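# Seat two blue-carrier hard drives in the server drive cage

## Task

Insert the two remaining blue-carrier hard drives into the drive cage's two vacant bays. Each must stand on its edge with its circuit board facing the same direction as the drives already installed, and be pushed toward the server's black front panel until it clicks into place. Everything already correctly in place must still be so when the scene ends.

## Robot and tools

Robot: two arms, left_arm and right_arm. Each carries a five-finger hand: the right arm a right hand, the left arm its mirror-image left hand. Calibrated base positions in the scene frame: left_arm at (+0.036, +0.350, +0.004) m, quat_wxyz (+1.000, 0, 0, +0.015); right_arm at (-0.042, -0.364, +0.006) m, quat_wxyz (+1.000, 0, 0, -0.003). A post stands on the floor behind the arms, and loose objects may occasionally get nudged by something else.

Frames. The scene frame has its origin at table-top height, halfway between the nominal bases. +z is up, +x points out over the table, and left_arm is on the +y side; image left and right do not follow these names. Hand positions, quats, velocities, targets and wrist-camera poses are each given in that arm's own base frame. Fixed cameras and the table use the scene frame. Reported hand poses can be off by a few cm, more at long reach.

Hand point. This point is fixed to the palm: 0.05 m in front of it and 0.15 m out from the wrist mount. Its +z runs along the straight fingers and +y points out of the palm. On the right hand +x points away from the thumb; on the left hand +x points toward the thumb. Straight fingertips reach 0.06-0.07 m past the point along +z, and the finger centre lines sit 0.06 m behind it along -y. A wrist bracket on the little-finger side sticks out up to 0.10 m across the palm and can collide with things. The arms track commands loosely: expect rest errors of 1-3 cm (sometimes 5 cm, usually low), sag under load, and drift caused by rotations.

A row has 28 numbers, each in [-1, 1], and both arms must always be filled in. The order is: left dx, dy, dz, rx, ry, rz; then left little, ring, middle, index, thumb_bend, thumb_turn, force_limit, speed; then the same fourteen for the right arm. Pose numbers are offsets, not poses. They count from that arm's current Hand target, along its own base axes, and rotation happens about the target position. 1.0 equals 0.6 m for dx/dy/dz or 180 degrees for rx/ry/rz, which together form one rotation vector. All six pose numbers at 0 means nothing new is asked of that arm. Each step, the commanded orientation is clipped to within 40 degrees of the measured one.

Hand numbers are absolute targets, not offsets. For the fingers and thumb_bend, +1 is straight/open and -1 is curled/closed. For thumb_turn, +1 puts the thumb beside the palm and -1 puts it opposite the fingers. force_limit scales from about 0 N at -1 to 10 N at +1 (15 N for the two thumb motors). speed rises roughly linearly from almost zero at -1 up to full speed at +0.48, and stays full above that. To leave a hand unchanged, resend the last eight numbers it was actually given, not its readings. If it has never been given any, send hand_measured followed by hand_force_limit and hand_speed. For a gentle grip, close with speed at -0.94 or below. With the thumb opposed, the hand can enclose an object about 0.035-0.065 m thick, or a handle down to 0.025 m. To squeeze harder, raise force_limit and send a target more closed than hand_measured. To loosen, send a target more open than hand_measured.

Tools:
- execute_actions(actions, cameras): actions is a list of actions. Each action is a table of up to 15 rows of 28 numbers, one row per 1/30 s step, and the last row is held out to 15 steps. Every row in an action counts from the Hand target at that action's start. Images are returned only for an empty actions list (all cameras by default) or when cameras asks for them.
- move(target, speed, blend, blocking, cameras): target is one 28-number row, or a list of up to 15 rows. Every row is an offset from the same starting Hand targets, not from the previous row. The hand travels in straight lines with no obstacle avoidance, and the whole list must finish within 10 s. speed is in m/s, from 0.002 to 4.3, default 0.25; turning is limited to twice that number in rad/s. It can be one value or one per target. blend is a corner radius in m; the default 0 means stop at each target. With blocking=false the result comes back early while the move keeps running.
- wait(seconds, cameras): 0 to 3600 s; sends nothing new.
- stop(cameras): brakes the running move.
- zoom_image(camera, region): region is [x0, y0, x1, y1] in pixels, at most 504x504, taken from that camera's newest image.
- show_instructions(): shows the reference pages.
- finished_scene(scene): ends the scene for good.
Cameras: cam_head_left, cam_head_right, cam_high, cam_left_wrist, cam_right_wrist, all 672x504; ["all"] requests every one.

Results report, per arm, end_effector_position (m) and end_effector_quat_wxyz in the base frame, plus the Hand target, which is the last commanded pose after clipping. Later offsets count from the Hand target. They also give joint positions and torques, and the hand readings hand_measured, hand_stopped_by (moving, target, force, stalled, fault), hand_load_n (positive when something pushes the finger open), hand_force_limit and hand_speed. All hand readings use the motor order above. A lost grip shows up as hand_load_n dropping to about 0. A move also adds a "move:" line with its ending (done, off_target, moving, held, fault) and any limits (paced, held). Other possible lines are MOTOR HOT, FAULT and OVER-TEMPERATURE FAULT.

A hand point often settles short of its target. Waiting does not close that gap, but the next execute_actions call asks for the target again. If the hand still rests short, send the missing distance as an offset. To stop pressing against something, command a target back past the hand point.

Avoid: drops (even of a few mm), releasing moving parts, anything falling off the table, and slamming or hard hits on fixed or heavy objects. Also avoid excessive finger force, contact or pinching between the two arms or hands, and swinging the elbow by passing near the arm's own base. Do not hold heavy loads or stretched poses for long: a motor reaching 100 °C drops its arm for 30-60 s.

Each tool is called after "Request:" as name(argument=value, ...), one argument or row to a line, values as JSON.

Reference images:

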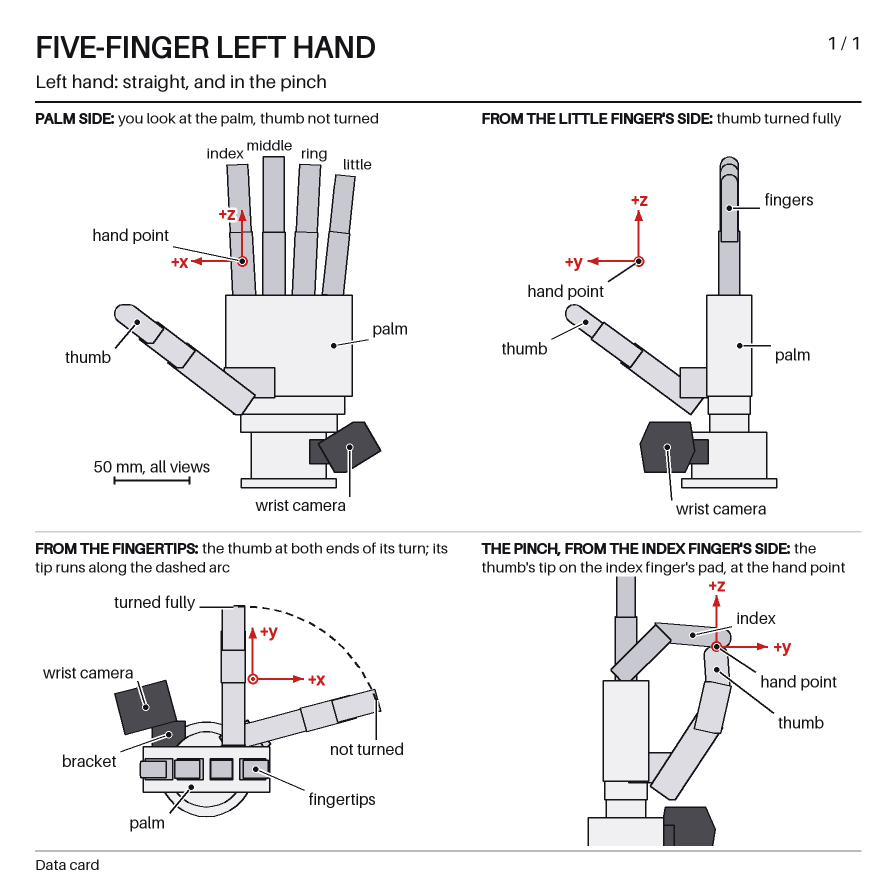

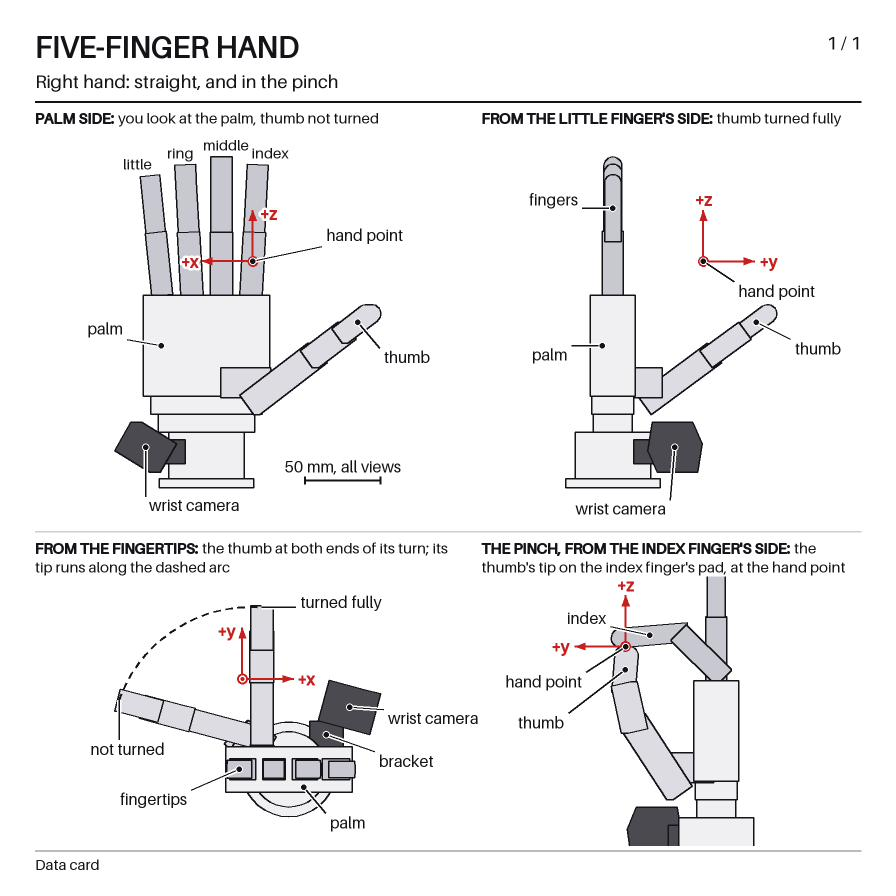

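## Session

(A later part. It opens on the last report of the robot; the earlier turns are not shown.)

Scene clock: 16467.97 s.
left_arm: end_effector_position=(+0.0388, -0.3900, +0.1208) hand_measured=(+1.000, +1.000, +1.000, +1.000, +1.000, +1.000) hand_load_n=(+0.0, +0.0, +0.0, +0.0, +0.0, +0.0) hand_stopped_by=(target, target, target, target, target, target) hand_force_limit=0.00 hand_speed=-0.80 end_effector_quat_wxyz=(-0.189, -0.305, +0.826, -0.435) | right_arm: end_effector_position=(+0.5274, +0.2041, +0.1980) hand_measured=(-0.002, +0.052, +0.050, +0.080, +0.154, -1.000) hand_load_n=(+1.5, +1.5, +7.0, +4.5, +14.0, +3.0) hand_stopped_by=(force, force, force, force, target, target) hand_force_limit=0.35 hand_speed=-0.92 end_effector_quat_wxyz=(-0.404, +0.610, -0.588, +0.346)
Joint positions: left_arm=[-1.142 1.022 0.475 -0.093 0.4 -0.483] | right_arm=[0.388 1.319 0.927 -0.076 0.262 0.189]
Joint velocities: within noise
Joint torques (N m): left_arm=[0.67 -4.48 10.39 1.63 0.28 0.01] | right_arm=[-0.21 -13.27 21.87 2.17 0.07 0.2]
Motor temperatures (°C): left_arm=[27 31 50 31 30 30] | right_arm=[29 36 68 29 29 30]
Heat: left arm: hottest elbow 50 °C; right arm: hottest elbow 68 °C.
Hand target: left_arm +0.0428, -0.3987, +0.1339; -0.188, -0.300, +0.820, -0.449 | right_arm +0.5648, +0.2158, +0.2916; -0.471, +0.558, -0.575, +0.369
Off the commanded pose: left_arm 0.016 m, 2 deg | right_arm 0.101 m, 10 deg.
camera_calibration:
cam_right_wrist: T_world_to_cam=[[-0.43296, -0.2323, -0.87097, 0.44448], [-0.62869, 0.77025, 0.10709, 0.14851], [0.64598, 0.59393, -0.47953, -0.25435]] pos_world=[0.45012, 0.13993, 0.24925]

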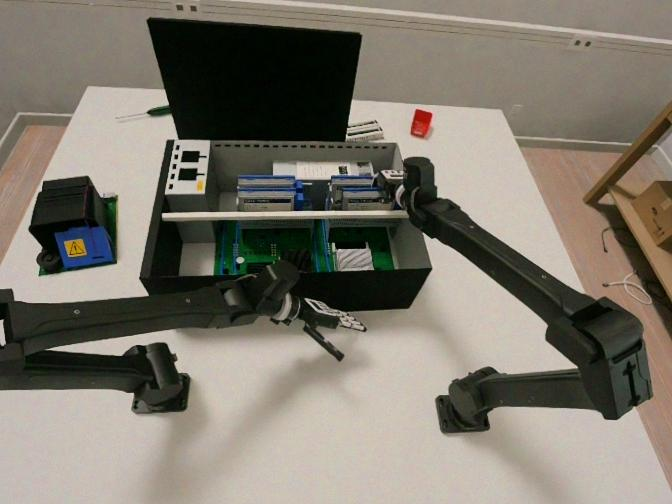

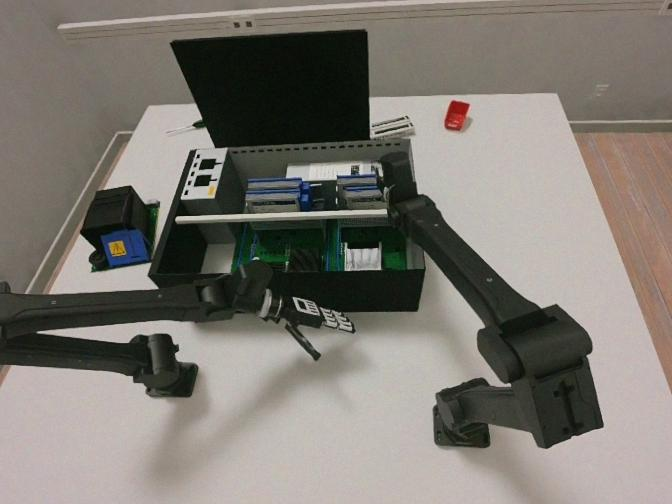

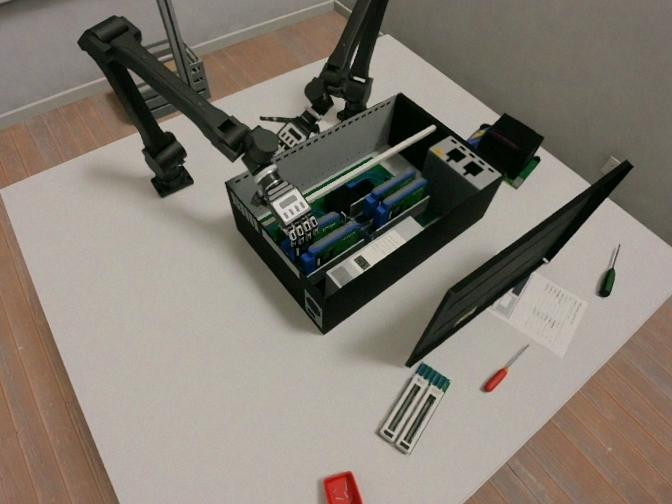

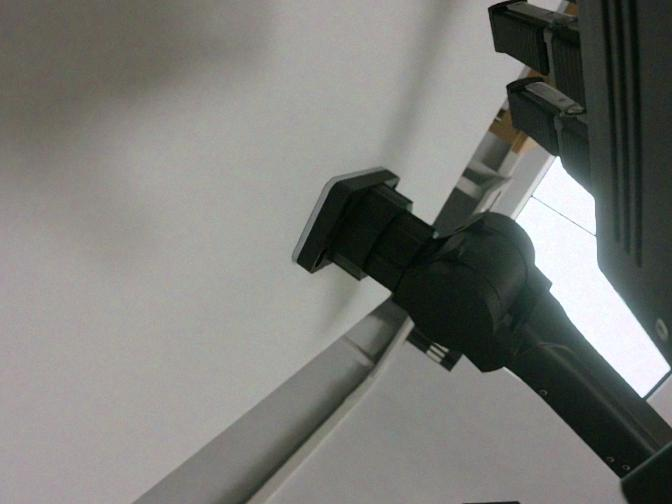

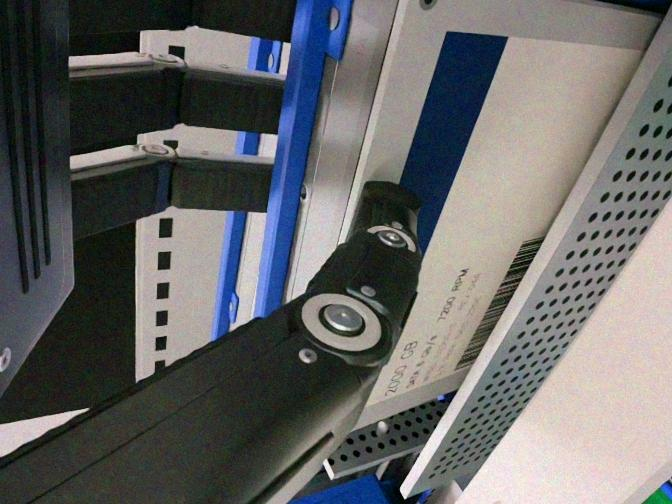

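Request:
zoom_image(
  camera="cam_head_left",
  region=[356, 186, 386, 208],
)

Request:
zoom_image(
  camera="cam_head_right",
  region=[334, 170, 364, 192],
)

Request:
zoom_image(
  camera="cam_head_right",
  region=[340, 184, 370, 206],
)

Request:
zoom_image(
  camera="cam_head_right",
  region=[360, 170, 390, 192],
)

Request:
zoom_image(
  camera="cam_head_right",
  region=[360, 184, 390, 206],
)

Scaled by 16.800 from the camera's image (finer frame: 960x720).

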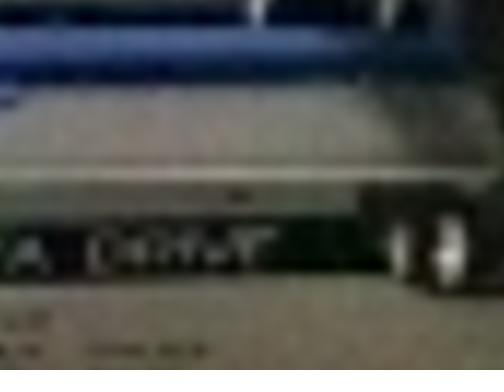

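Scaled by 16.800 from the camera's image (finer frame: 960x720).

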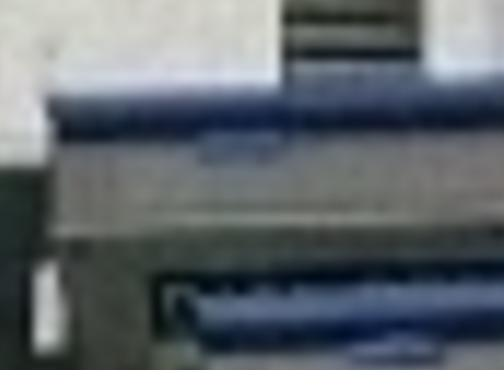

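Scaled by 16.800 from the camera's image (finer frame: 960x720).

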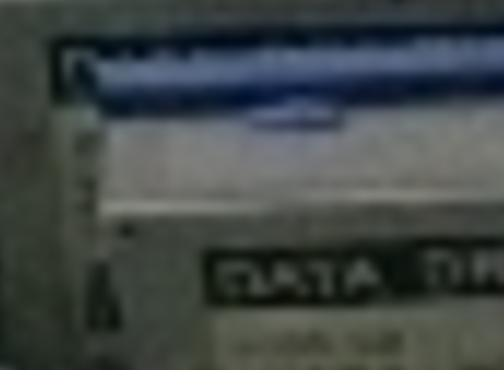

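Scaled by 16.800 from the camera's image (finer frame: 960x720).

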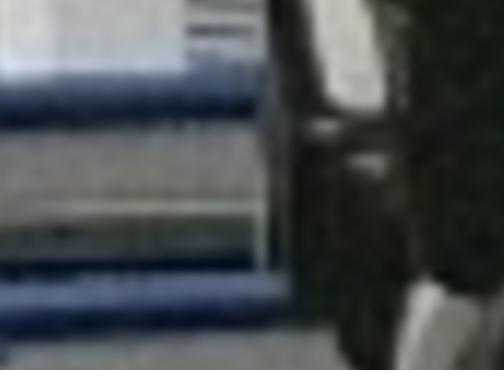

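Scaled by 16.800 from the camera's image (finer frame: 960x720).

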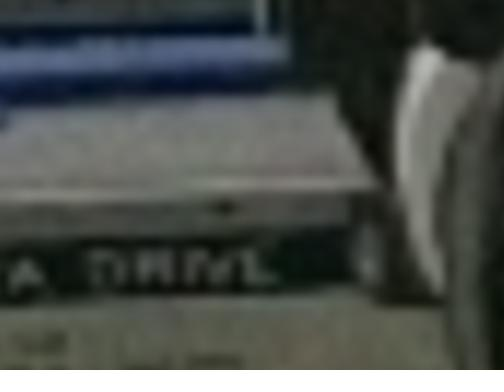

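Request:
zoom_image(
  camera="cam_high",
  region=[306, 204, 336, 226],
)

Request:
zoom_image(
  camera="cam_high",
  region=[316, 216, 346, 238],
)

Request:
zoom_image(
  camera="cam_high",
  region=[300, 228, 330, 250],
)

Scaled by 16.800 from the camera's image (finer frame: 960x720).

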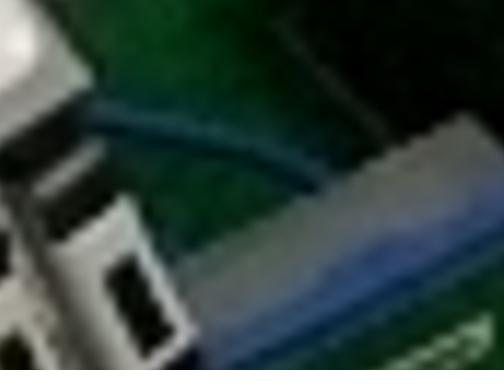

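Scaled by 16.800 from the camera's image (finer frame: 960x720).

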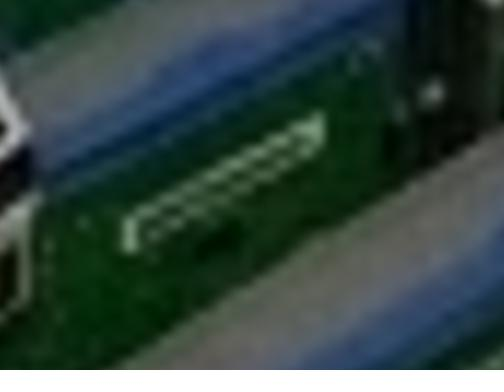

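Scaled by 16.800 from the camera's image (finer frame: 960x720).

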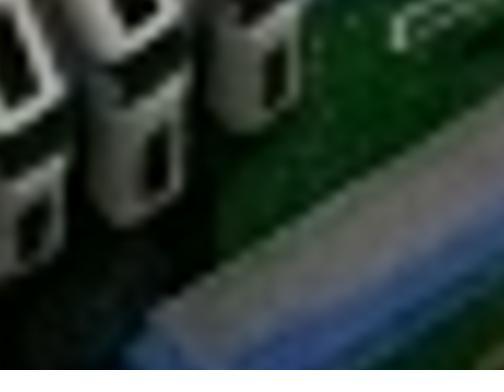

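Request:
zoom_image(
  camera="cam_head_right",
  region=[330, 186, 360, 208],
)

Request:
zoom_image(
  camera="cam_head_left",
  region=[326, 186, 356, 208],
)

Request:
zoom_image(
  camera="cam_head_left",
  region=[340, 192, 370, 214],
)

Request:
zoom_image(
  camera="cam_head_right",
  region=[344, 192, 374, 214],
)

Scaled by 16.800 from the camera's image (finer frame: 960x720).

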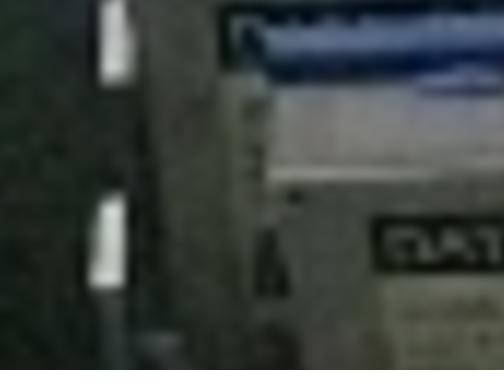

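Scaled by 16.800 from the camera's image (finer frame: 960x720).

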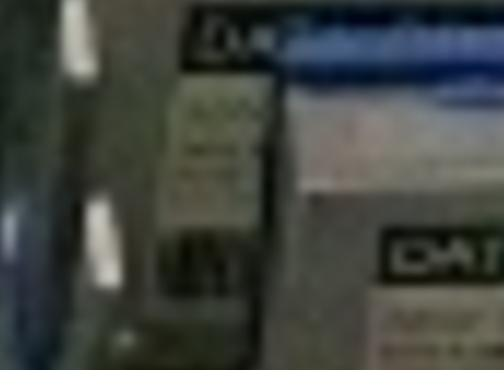

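Scaled by 16.800 from the camera's image (finer frame: 960x720).

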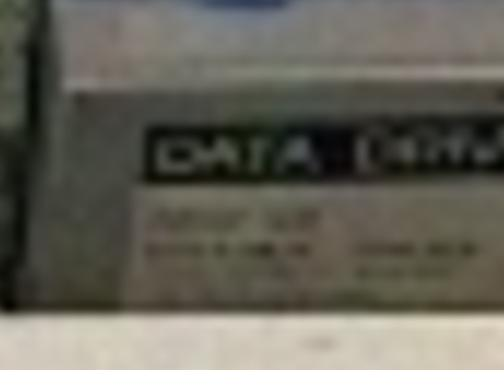

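Scaled by 16.800 from the camera's image (finer frame: 960x720).

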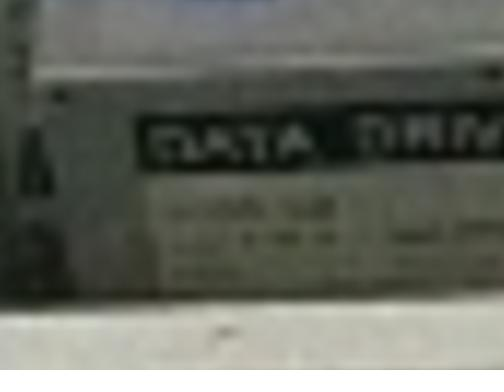

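Request:
zoom_image(
  camera="cam_high",
  region=[360, 160, 440, 220],
)

Request:
zoom_image(
  camera="cam_head_left",
  region=[230, 165, 320, 225],
)

Request:
zoom_image(
  camera="cam_head_right",
  region=[240, 165, 330, 225],
)

Scaled by 6.300 from the camera's image (finer frame: 960x720).

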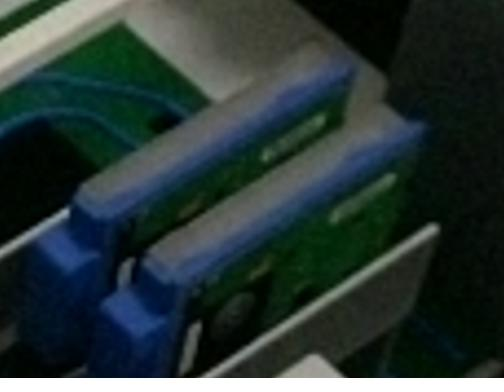

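Scaled by 5.600 from the camera's image (finer frame: 960x720).

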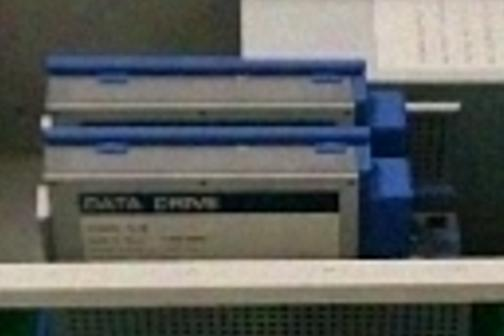

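Scaled by 5.600 from the camera's image (finer frame: 960x720).

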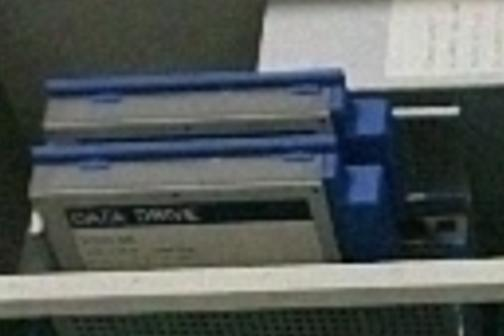

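Request:
move(
  target=[0,0,0,0,0,0,1,1,1,1,1,1,0,-0.8,0.02,0,0,0,0,0.0095,-0.3,-0.3,-0.4,-0.4,0.15,-1,0.35,-0.92],
  speed=0.05,
  cameras=["cam_high","cam_head_left","cam_head_right","cam_right_wrist"],
)

Scene clock: 16983.70 s.
left_arm: end_effector_position=(+0.0388, -0.3900, +0.1208) hand_measured=(+1.000, +1.000, +1.000, +1.000, +1.000, +1.000) hand_load_n=(+0.0, +0.0, +0.0, +0.0, +0.0, +0.0) hand_stopped_by=(target, target, target, target, target, target) hand_force_limit=0.00 hand_speed=-0.80 end_effector_quat_wxyz=(-0.189, -0.305, +0.826, -0.435) | right_arm: end_effector_position=(+0.5355, +0.2032, +0.2047) hand_measured=(-0.002, +0.052, +0.050, +0.080, +0.154, -1.000) hand_load_n=(+2.0, +1.0, +6.0, +4.5, +14.0, +2.5) hand_stopped_by=(force, force, force, force, target, target) hand_force_limit=0.35 hand_speed=-0.92 end_effector_quat_wxyz=(-0.414, +0.610, -0.586, +0.336)
Joint positions: left_arm=[-1.142 1.022 0.475 -0.093 0.4 -0.483] | right_arm=[0.366 1.328 0.949 -0.078 0.217 0.189]
Joint torques (N m): left_arm=[0.67 -4.48 10.39 1.65 0.28 0.01] | right_arm=[-0.21 -11.34 22.49 2.44 -0.03 0.13]
Motor temperatures (°C): left_arm=[27 31 50 31 30 30] | right_arm=[29 36 85 28 29 30]
Heat: left arm: hottest elbow 50 °C; right arm: hottest elbow 85 °C. Fold the right arm in close to its base, or ease its load, before you think long.
Hand target: left_arm +0.0428, -0.3987, +0.1339; -0.188, -0.300, +0.820, -0.449 | right_arm +0.5767, +0.2158, +0.2918; -0.476, +0.566, -0.567, +0.362
Off the commanded pose: left_arm 0.016 m, 2 deg | right_arm 0.097 m, 9 deg.
MOTOR HOT: joint 3 (elbow) of the right arm now reports 85 °C; the controller stops that arm at 100 °C. To cool a motor, set the load down, stop pushing, or move to a pose that needs little force.
move: off_target (right_arm)
cam_right_wrist: T_world_to_cam=[[-0.42666, -0.22019, -0.8772, 0.449], [-0.64258, 0.75634, 0.12269, 0.16067], [0.63644, 0.61601, -0.46418, -0.25844]] pos_world=[0.45929, 0.13655, 0.25419]
Images, in order (width x height): cam_head_left 672x504, cam_head_right 672x504, cam_high 672x504, cam_right_wrist 672x504.

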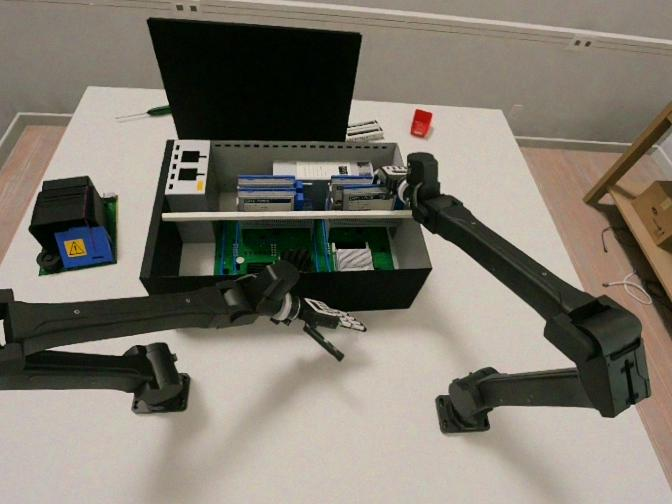

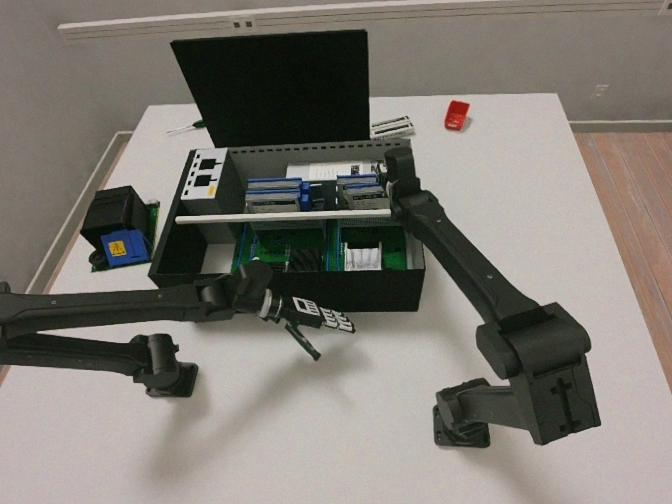

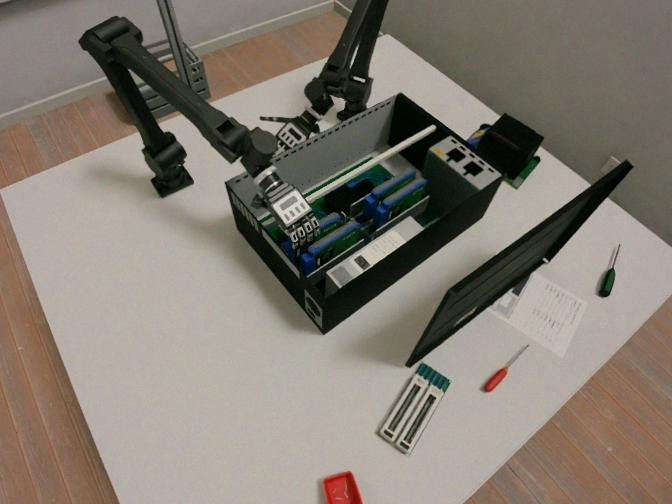

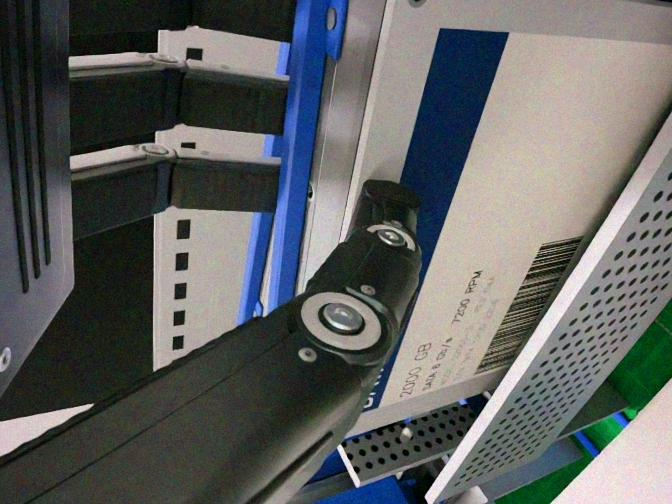

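Request:
zoom_image(
  camera="cam_high",
  region=[306, 196, 366, 240],
)

Request:
zoom_image(
  camera="cam_head_left",
  region=[325, 170, 385, 215],
)

Scaled by 8.400 from the camera's image (finer frame: 960x720).

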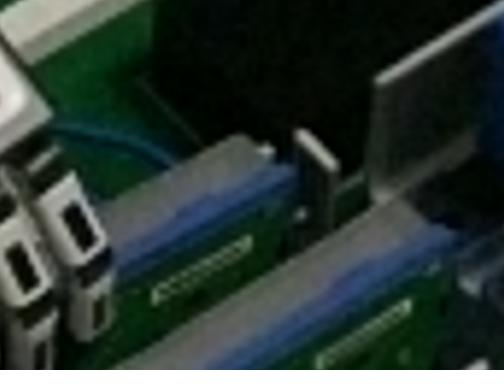

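Scaled by 8.400 from the camera's image (finer frame: 960x720).

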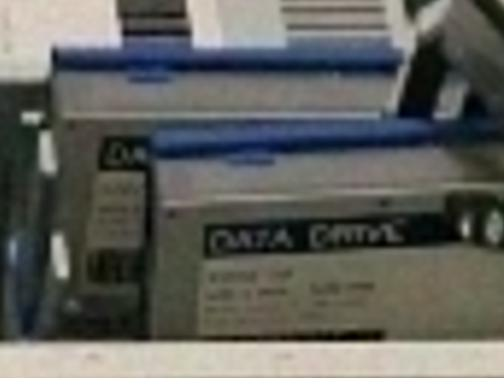

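Request:
move(
  target=[0,0,0,0,0,0,1,1,1,1,1,1,0,-0.8,-0.0433,-0.013,-0.0767,0.0143,0,0,-0.3,-0.3,-0.4,-0.4,0.15,-1,0.35,-0.92],
  speed=0.05,
  cameras=["cam_high","cam_head_left","cam_head_right"],
)

Request:
zoom_image(
  camera="cam_high",
  region=[306, 196, 366, 240],
)

Request:
zoom_image(
  camera="cam_head_left",
  region=[325, 170, 385, 215],
)

Scene clock: 17022.83 s.
left_arm: end_effector_position=(+0.0388, -0.3900, +0.1208) hand_measured=(+1.000, +1.000, +1.000, +1.000, +1.000, +1.000) hand_load_n=(+0.0, +0.0, +0.0, +0.0, +0.0, +0.0) hand_stopped_by=(target, target, target, target, target, target) hand_force_limit=0.00 hand_speed=-0.80 end_effector_quat_wxyz=(-0.189, -0.305, +0.826, -0.435) | right_arm: end_effector_position=(+0.5405, +0.2061, +0.2063) hand_measured=(-0.002, +0.052, +0.050, +0.080, +0.154, -1.000) hand_load_n=(+3.0, +1.0, +5.5, +4.5, +13.0, +1.5) hand_stopped_by=(force, force, force, force, target, target) hand_force_limit=0.35 hand_speed=-0.92 end_effector_quat_wxyz=(-0.450, +0.588, -0.581, +0.338)
Joint positions: left_arm=[-1.142 1.022 0.475 -0.093 0.4 -0.483] | right_arm=[0.358 1.328 0.904 0.041 0.197 0.214]
Joint torques (N m): left_arm=[0.67 -4.48 10.4 1.63 0.28 0.01] | right_arm=[-0.44 -12.92 13.31 3.47 -0.04 0.29]
Motor temperatures (°C): left_arm=[27 31 50 31 30 30] | right_arm=[29 36 86 29 29 30]
Heat: left arm: hottest elbow 50 °C; right arm: hottest elbow 86 °C. Fold the right arm in close to its base, or ease its load, before you think long.
Hand target: left_arm +0.0428, -0.3987, +0.1339; -0.188, -0.300, +0.820, -0.449 | right_arm +0.5508, +0.2078, +0.2455; -0.489, +0.555, -0.575, +0.349
Off the commanded pose: left_arm 0.016 m, 2 deg | right_arm 0.041 m, 6 deg.
MOTOR HOT: still on. Joint 3 (elbow) of the right arm now reports 86 °C.
move: off_target (right_arm)
Images, in order (width x height): cam_head_left 672x504, cam_head_right 672x504, cam_high 672x504.

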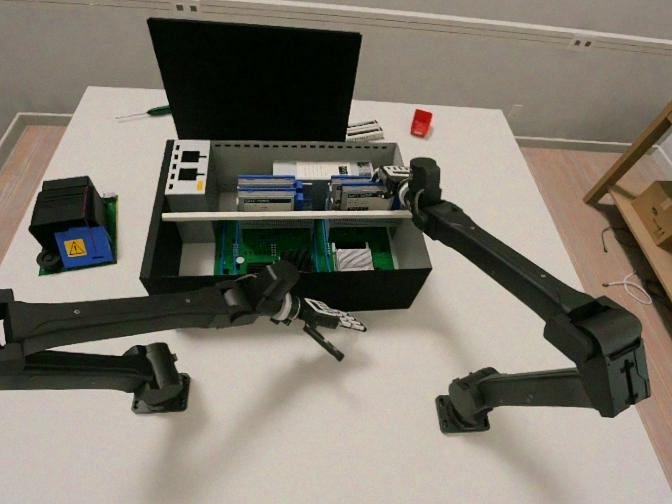

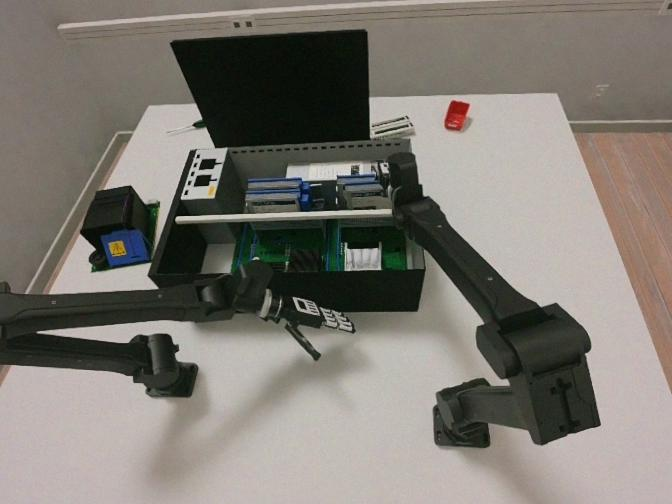

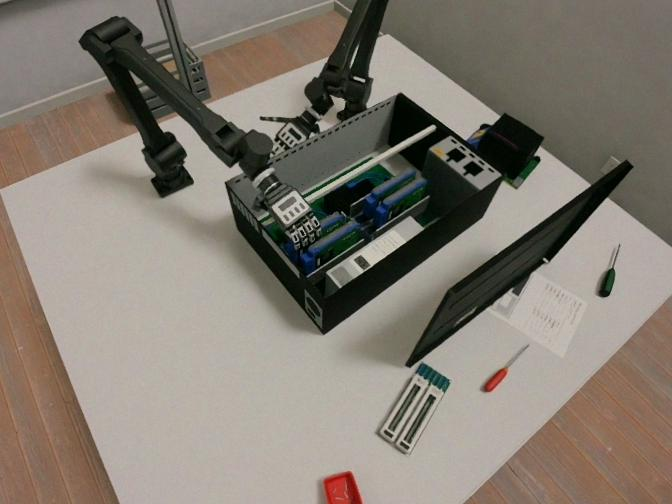

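Scaled by 8.400 from the camera's image (finer frame: 960x720).

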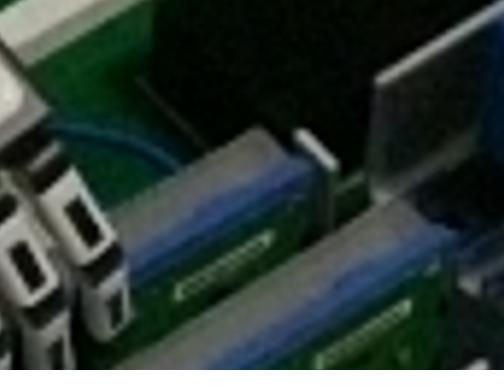

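Scaled by 8.400 from the camera's image (finer frame: 960x720).

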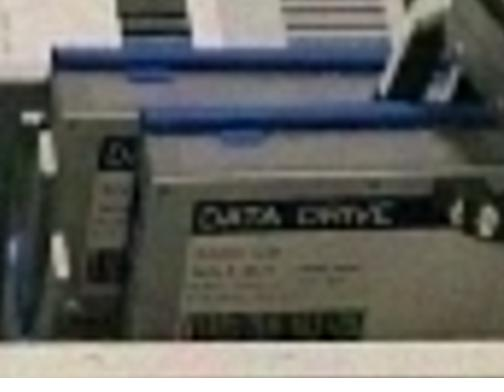

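Request:
move(
  target=[0,0,0,0,0,0,1,1,1,1,1,1,0,-0.8,-0.005,0,-0.02,0,0,0,-0.3,-0.3,-0.4,-0.4,0.15,-1,0.35,-0.92],
  speed=0.05,
  cameras=["cam_high","cam_head_left"],
)

Request:
zoom_image(
  camera="cam_high",
  region=[306, 196, 366, 240],
)

Request:
zoom_image(
  camera="cam_head_left",
  region=[325, 170, 385, 215],
)

Scene clock: 17046.07 s.
left_arm: end_effector_position=(+0.0388, -0.3900, +0.1208) hand_measured=(+1.000, +1.000, +1.000, +1.000, +1.000, +1.000) hand_load_n=(+0.0, +0.0, +0.0, +0.0, +0.0, +0.0) hand_stopped_by=(target, target, target, target, target, target) hand_force_limit=0.00 hand_speed=-0.80 end_effector_quat_wxyz=(-0.189, -0.305, +0.826, -0.435) | right_arm: end_effector_position=(+0.5404, +0.2063, +0.2043) hand_measured=(-0.002, +0.052, +0.050, +0.080, +0.154, -1.000) hand_load_n=(+3.5, +1.5, +6.0, +5.0, +13.0, +1.5) hand_stopped_by=(force, force, force, force, target, target) hand_force_limit=0.35 hand_speed=-0.92 end_effector_quat_wxyz=(-0.459, +0.580, -0.581, +0.340)
Joint positions: left_arm=[-1.142 1.022 0.475 -0.093 0.4 -0.483] | right_arm=[0.358 1.328 0.883 0.083 0.197 0.223]
Joint torques (N m): left_arm=[0.67 -4.48 10.4 1.63 0.28 0.01] | right_arm=[0.03 -11.81 12.48 3.15 0.18 0.26]
Motor temperatures (°C): left_arm=[27 31 50 31 30 30] | right_arm=[29 36 81 29 29 30]
Heat: left arm: hottest elbow 50 °C; right arm: hottest elbow 81 °C.
Hand target: left_arm +0.0428, -0.3987, +0.1339; -0.188, -0.300, +0.820, -0.449 | right_arm +0.5478, +0.2079, +0.2337; -0.489, +0.555, -0.575, +0.349
Off the commanded pose: left_arm 0.016 m, 2 deg | right_arm 0.030 m, 5 deg.
MOTOR HOT: cleared for the motors of the right arm.
move: off_target (right_arm)
Images, in order (width x height): cam_head_left 672x504, cam_high 672x504.

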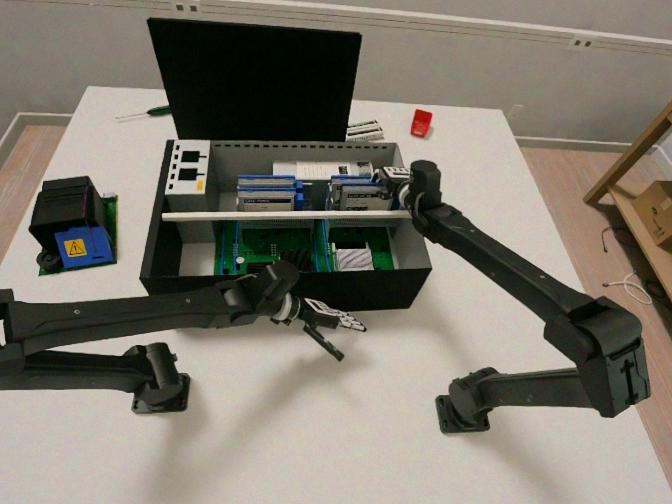

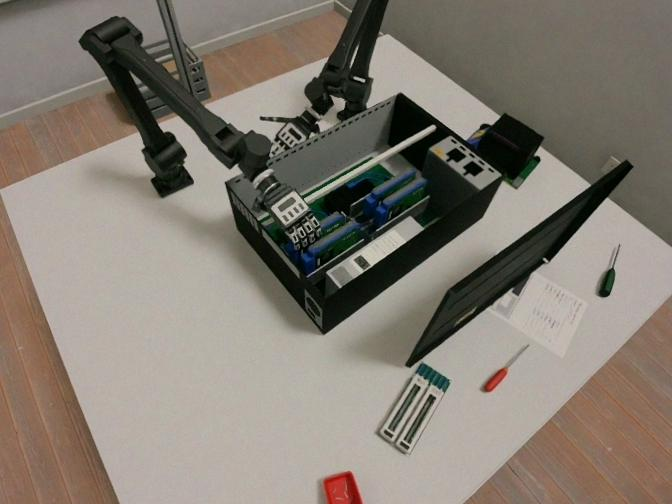

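Scaled by 8.400 from the camera's image (finer frame: 960x720).

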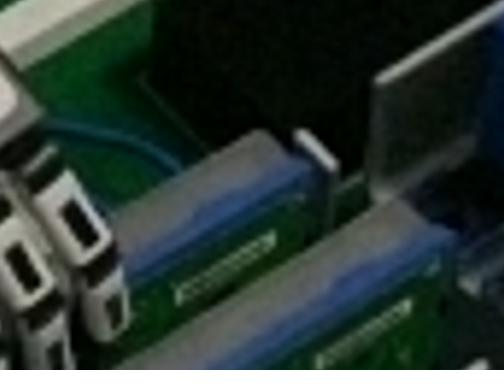

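Scaled by 8.400 from the camera's image (finer frame: 960x720).

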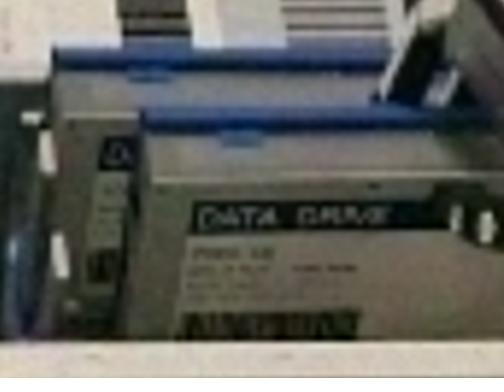

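Request:
move(
  target=[0,0,0,0,0,0,1,1,1,1,1,1,0,-0.8,-0.0167,0,0.01,0,0,0,-0.3,-0.3,-0.4,-0.4,0.15,-1,0.35,-0.92],
  speed=0.05,
  cameras=["cam_high","cam_head_left"],
)

Request:
zoom_image(
  camera="cam_high",
  region=[306, 196, 366, 240],
)

Request:
zoom_image(
  camera="cam_head_left",
  region=[325, 170, 385, 215],
)

Scene clock: 17059.50 s.
left_arm: end_effector_position=(+0.0388, -0.3900, +0.1208) hand_measured=(+1.000, +1.000, +1.000, +1.000, +1.000, +1.000) hand_load_n=(-0.5, +0.0, +0.0, +0.0, +0.0, +0.0) hand_stopped_by=(target, target, target, target, target, target) hand_force_limit=0.00 hand_speed=-0.80 end_effector_quat_wxyz=(-0.189, -0.305, +0.826, -0.435) | right_arm: end_effector_position=(+0.5364, +0.2038, +0.2023) hand_measured=(-0.002, +0.052, +0.050, +0.080, +0.154, -1.000) hand_load_n=(+1.5, +0.5, +5.5, +5.0, +14.5, +2.5) hand_stopped_by=(force, force, force, force, target, target) hand_force_limit=0.35 hand_speed=-0.92 end_effector_quat_wxyz=(-0.457, +0.578, -0.584, +0.340)
Joint positions: left_arm=[-1.142 1.022 0.475 -0.093 0.4 -0.483] | right_arm=[0.358 1.319 0.869 0.083 0.203 0.228]
Joint torques (N m): left_arm=[0.67 -4.48 10.39 1.65 0.28 0.01] | right_arm=[1.67 -13.86 12.74 2.26 0.12 0.24]
Motor temperatures (°C): left_arm=[27 31 50 31 30 30] | right_arm=[29 36 78 29 29 30]
Heat: left arm: hottest elbow 50 °C; right arm: hottest elbow 78 °C.
Hand target: left_arm +0.0428, -0.3987, +0.1339; -0.188, -0.300, +0.820, -0.449 | right_arm +0.5377, +0.2079, +0.2396; -0.489, +0.555, -0.575, +0.349
Off the commanded pose: left_arm 0.016 m, 2 deg | right_arm 0.038 m, 5 deg.
move: off_target (right_arm)
Images, in order (width x height): cam_head_left 672x504, cam_high 672x504.

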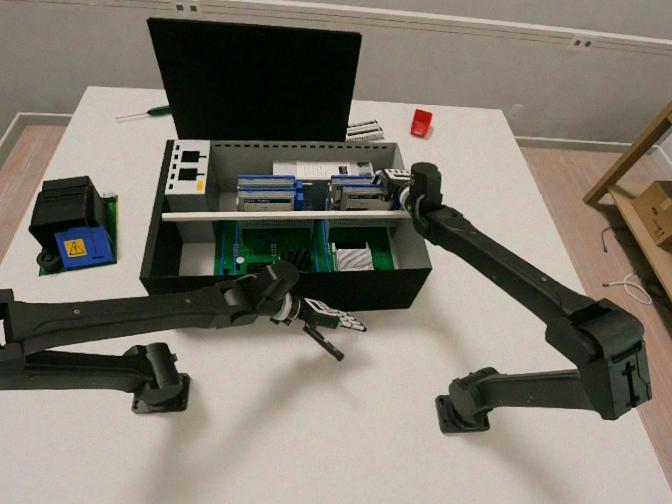

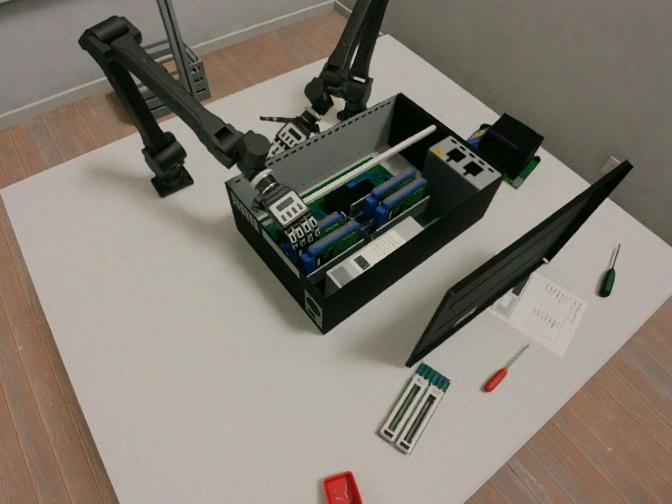

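Scaled by 8.400 from the camera's image (finer frame: 960x720).

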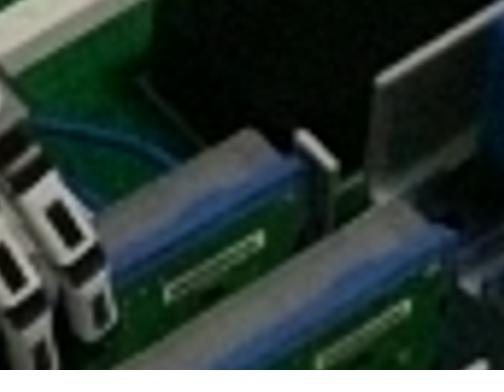

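Scaled by 8.400 from the camera's image (finer frame: 960x720).

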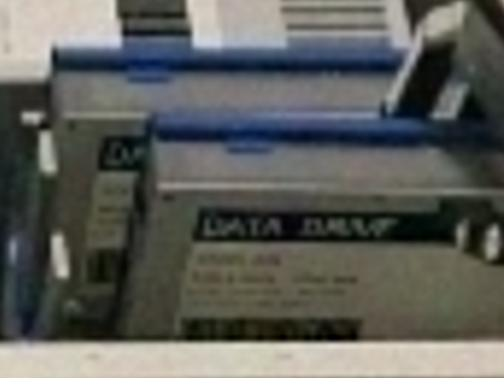

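Request:
move(
  target=[0,0,0,0,0,0,1,1,1,1,1,1,0,-0.8,-0.0033,0,-0.02,-0.0092,0,0,-0.3,-0.3,-0.4,-0.4,0.15,-1,0.35,-0.92],
  speed=0.05,
  cameras=["cam_high","cam_head_left","cam_head_right"],
)

Request:
zoom_image(
  camera="cam_high",
  region=[306, 196, 366, 240],
)

Request:
zoom_image(
  camera="cam_head_left",
  region=[325, 170, 385, 215],
)

Scene clock: 17076.13 s.
left_arm: end_effector_position=(+0.0388, -0.3900, +0.1208) hand_measured=(+1.000, +1.000, +1.000, +1.000, +1.000, +1.000) hand_load_n=(+0.0, +0.0, +0.0, +0.0, -0.5, +0.0) hand_stopped_by=(target, target, target, target, target, target) hand_force_limit=0.00 hand_speed=-0.80 end_effector_quat_wxyz=(-0.189, -0.305, +0.826, -0.435) | right_arm: end_effector_position=(+0.5352, +0.2035, +0.2011) hand_measured=(-0.002, +0.052, +0.050, +0.080, +0.154, -1.000) hand_load_n=(+2.0, +0.5, +5.5, +4.5, +14.0, +2.0) hand_stopped_by=(force, force, force, force, target, target) hand_force_limit=0.35 hand_speed=-0.92 end_effector_quat_wxyz=(-0.457, +0.574, -0.584, +0.346)
Joint positions: left_arm=[-1.142 1.022 0.475 -0.093 0.4 -0.483] | right_arm=[0.364 1.316 0.859 0.098 0.22 0.228]
Joint torques (N m): left_arm=[0.67 -4.48 10.37 1.65 0.28 0.01] | right_arm=[1.44 -11.46 11.63 3.04 0.22 -0.05]
Motor temperatures (°C): left_arm=[27 31 50 31 30 30] | right_arm=[29 36 76 29 29 30]
Heat: left arm: hottest elbow 50 °C; right arm: hottest elbow 76 °C.
Hand target: left_arm +0.0428, -0.3987, +0.1339; -0.188, -0.300, +0.820, -0.449 | right_arm +0.5357, +0.2080, +0.2274; -0.481, +0.563, -0.570, +0.358
Off the commanded pose: left_arm 0.016 m, 2 deg | right_arm 0.027 m, 4 deg.
move: off_target (right_arm)
Images, in order (width x height): cam_head_left 672x504, cam_head_right 672x504, cam_high 672x504.

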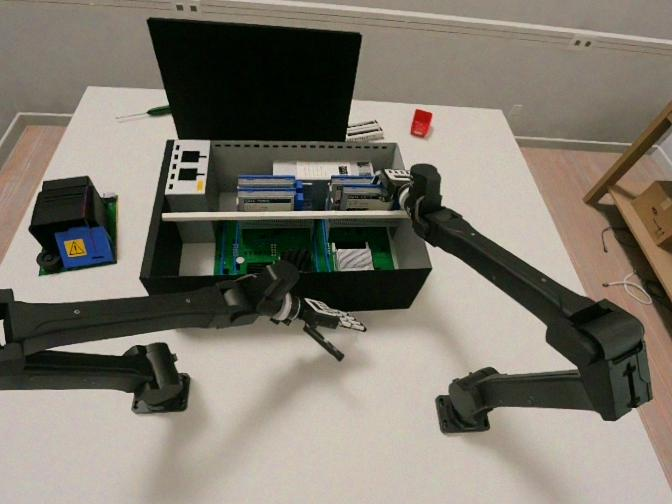

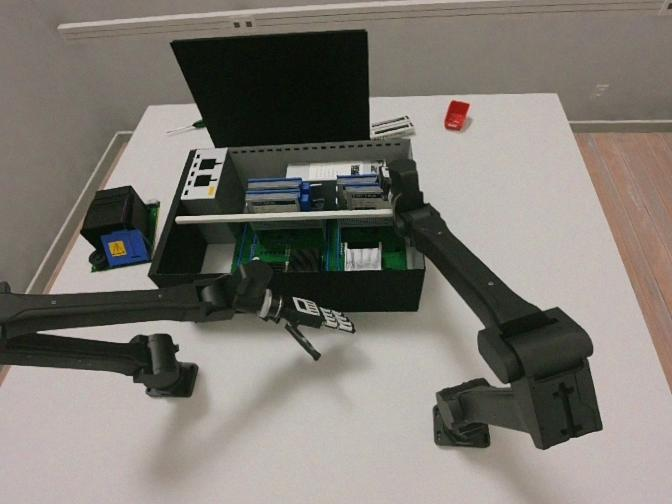

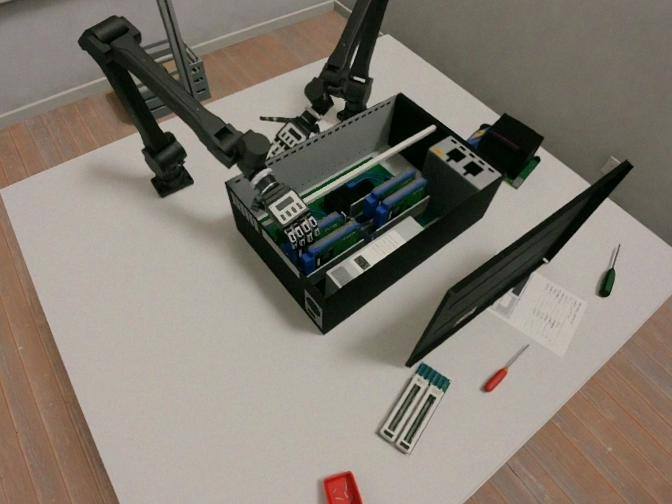

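Scaled by 8.400 from the camera's image (finer frame: 960x720).

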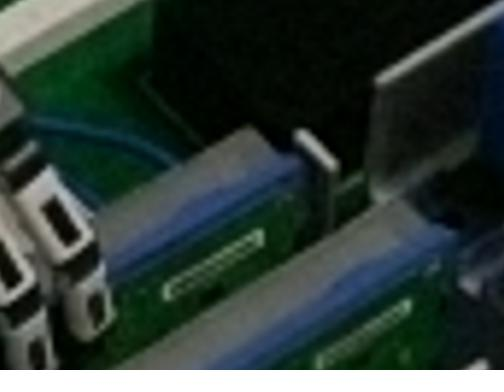

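Scaled by 8.400 from the camera's image (finer frame: 960x720).

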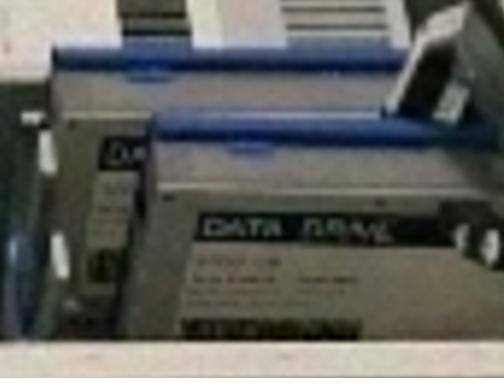

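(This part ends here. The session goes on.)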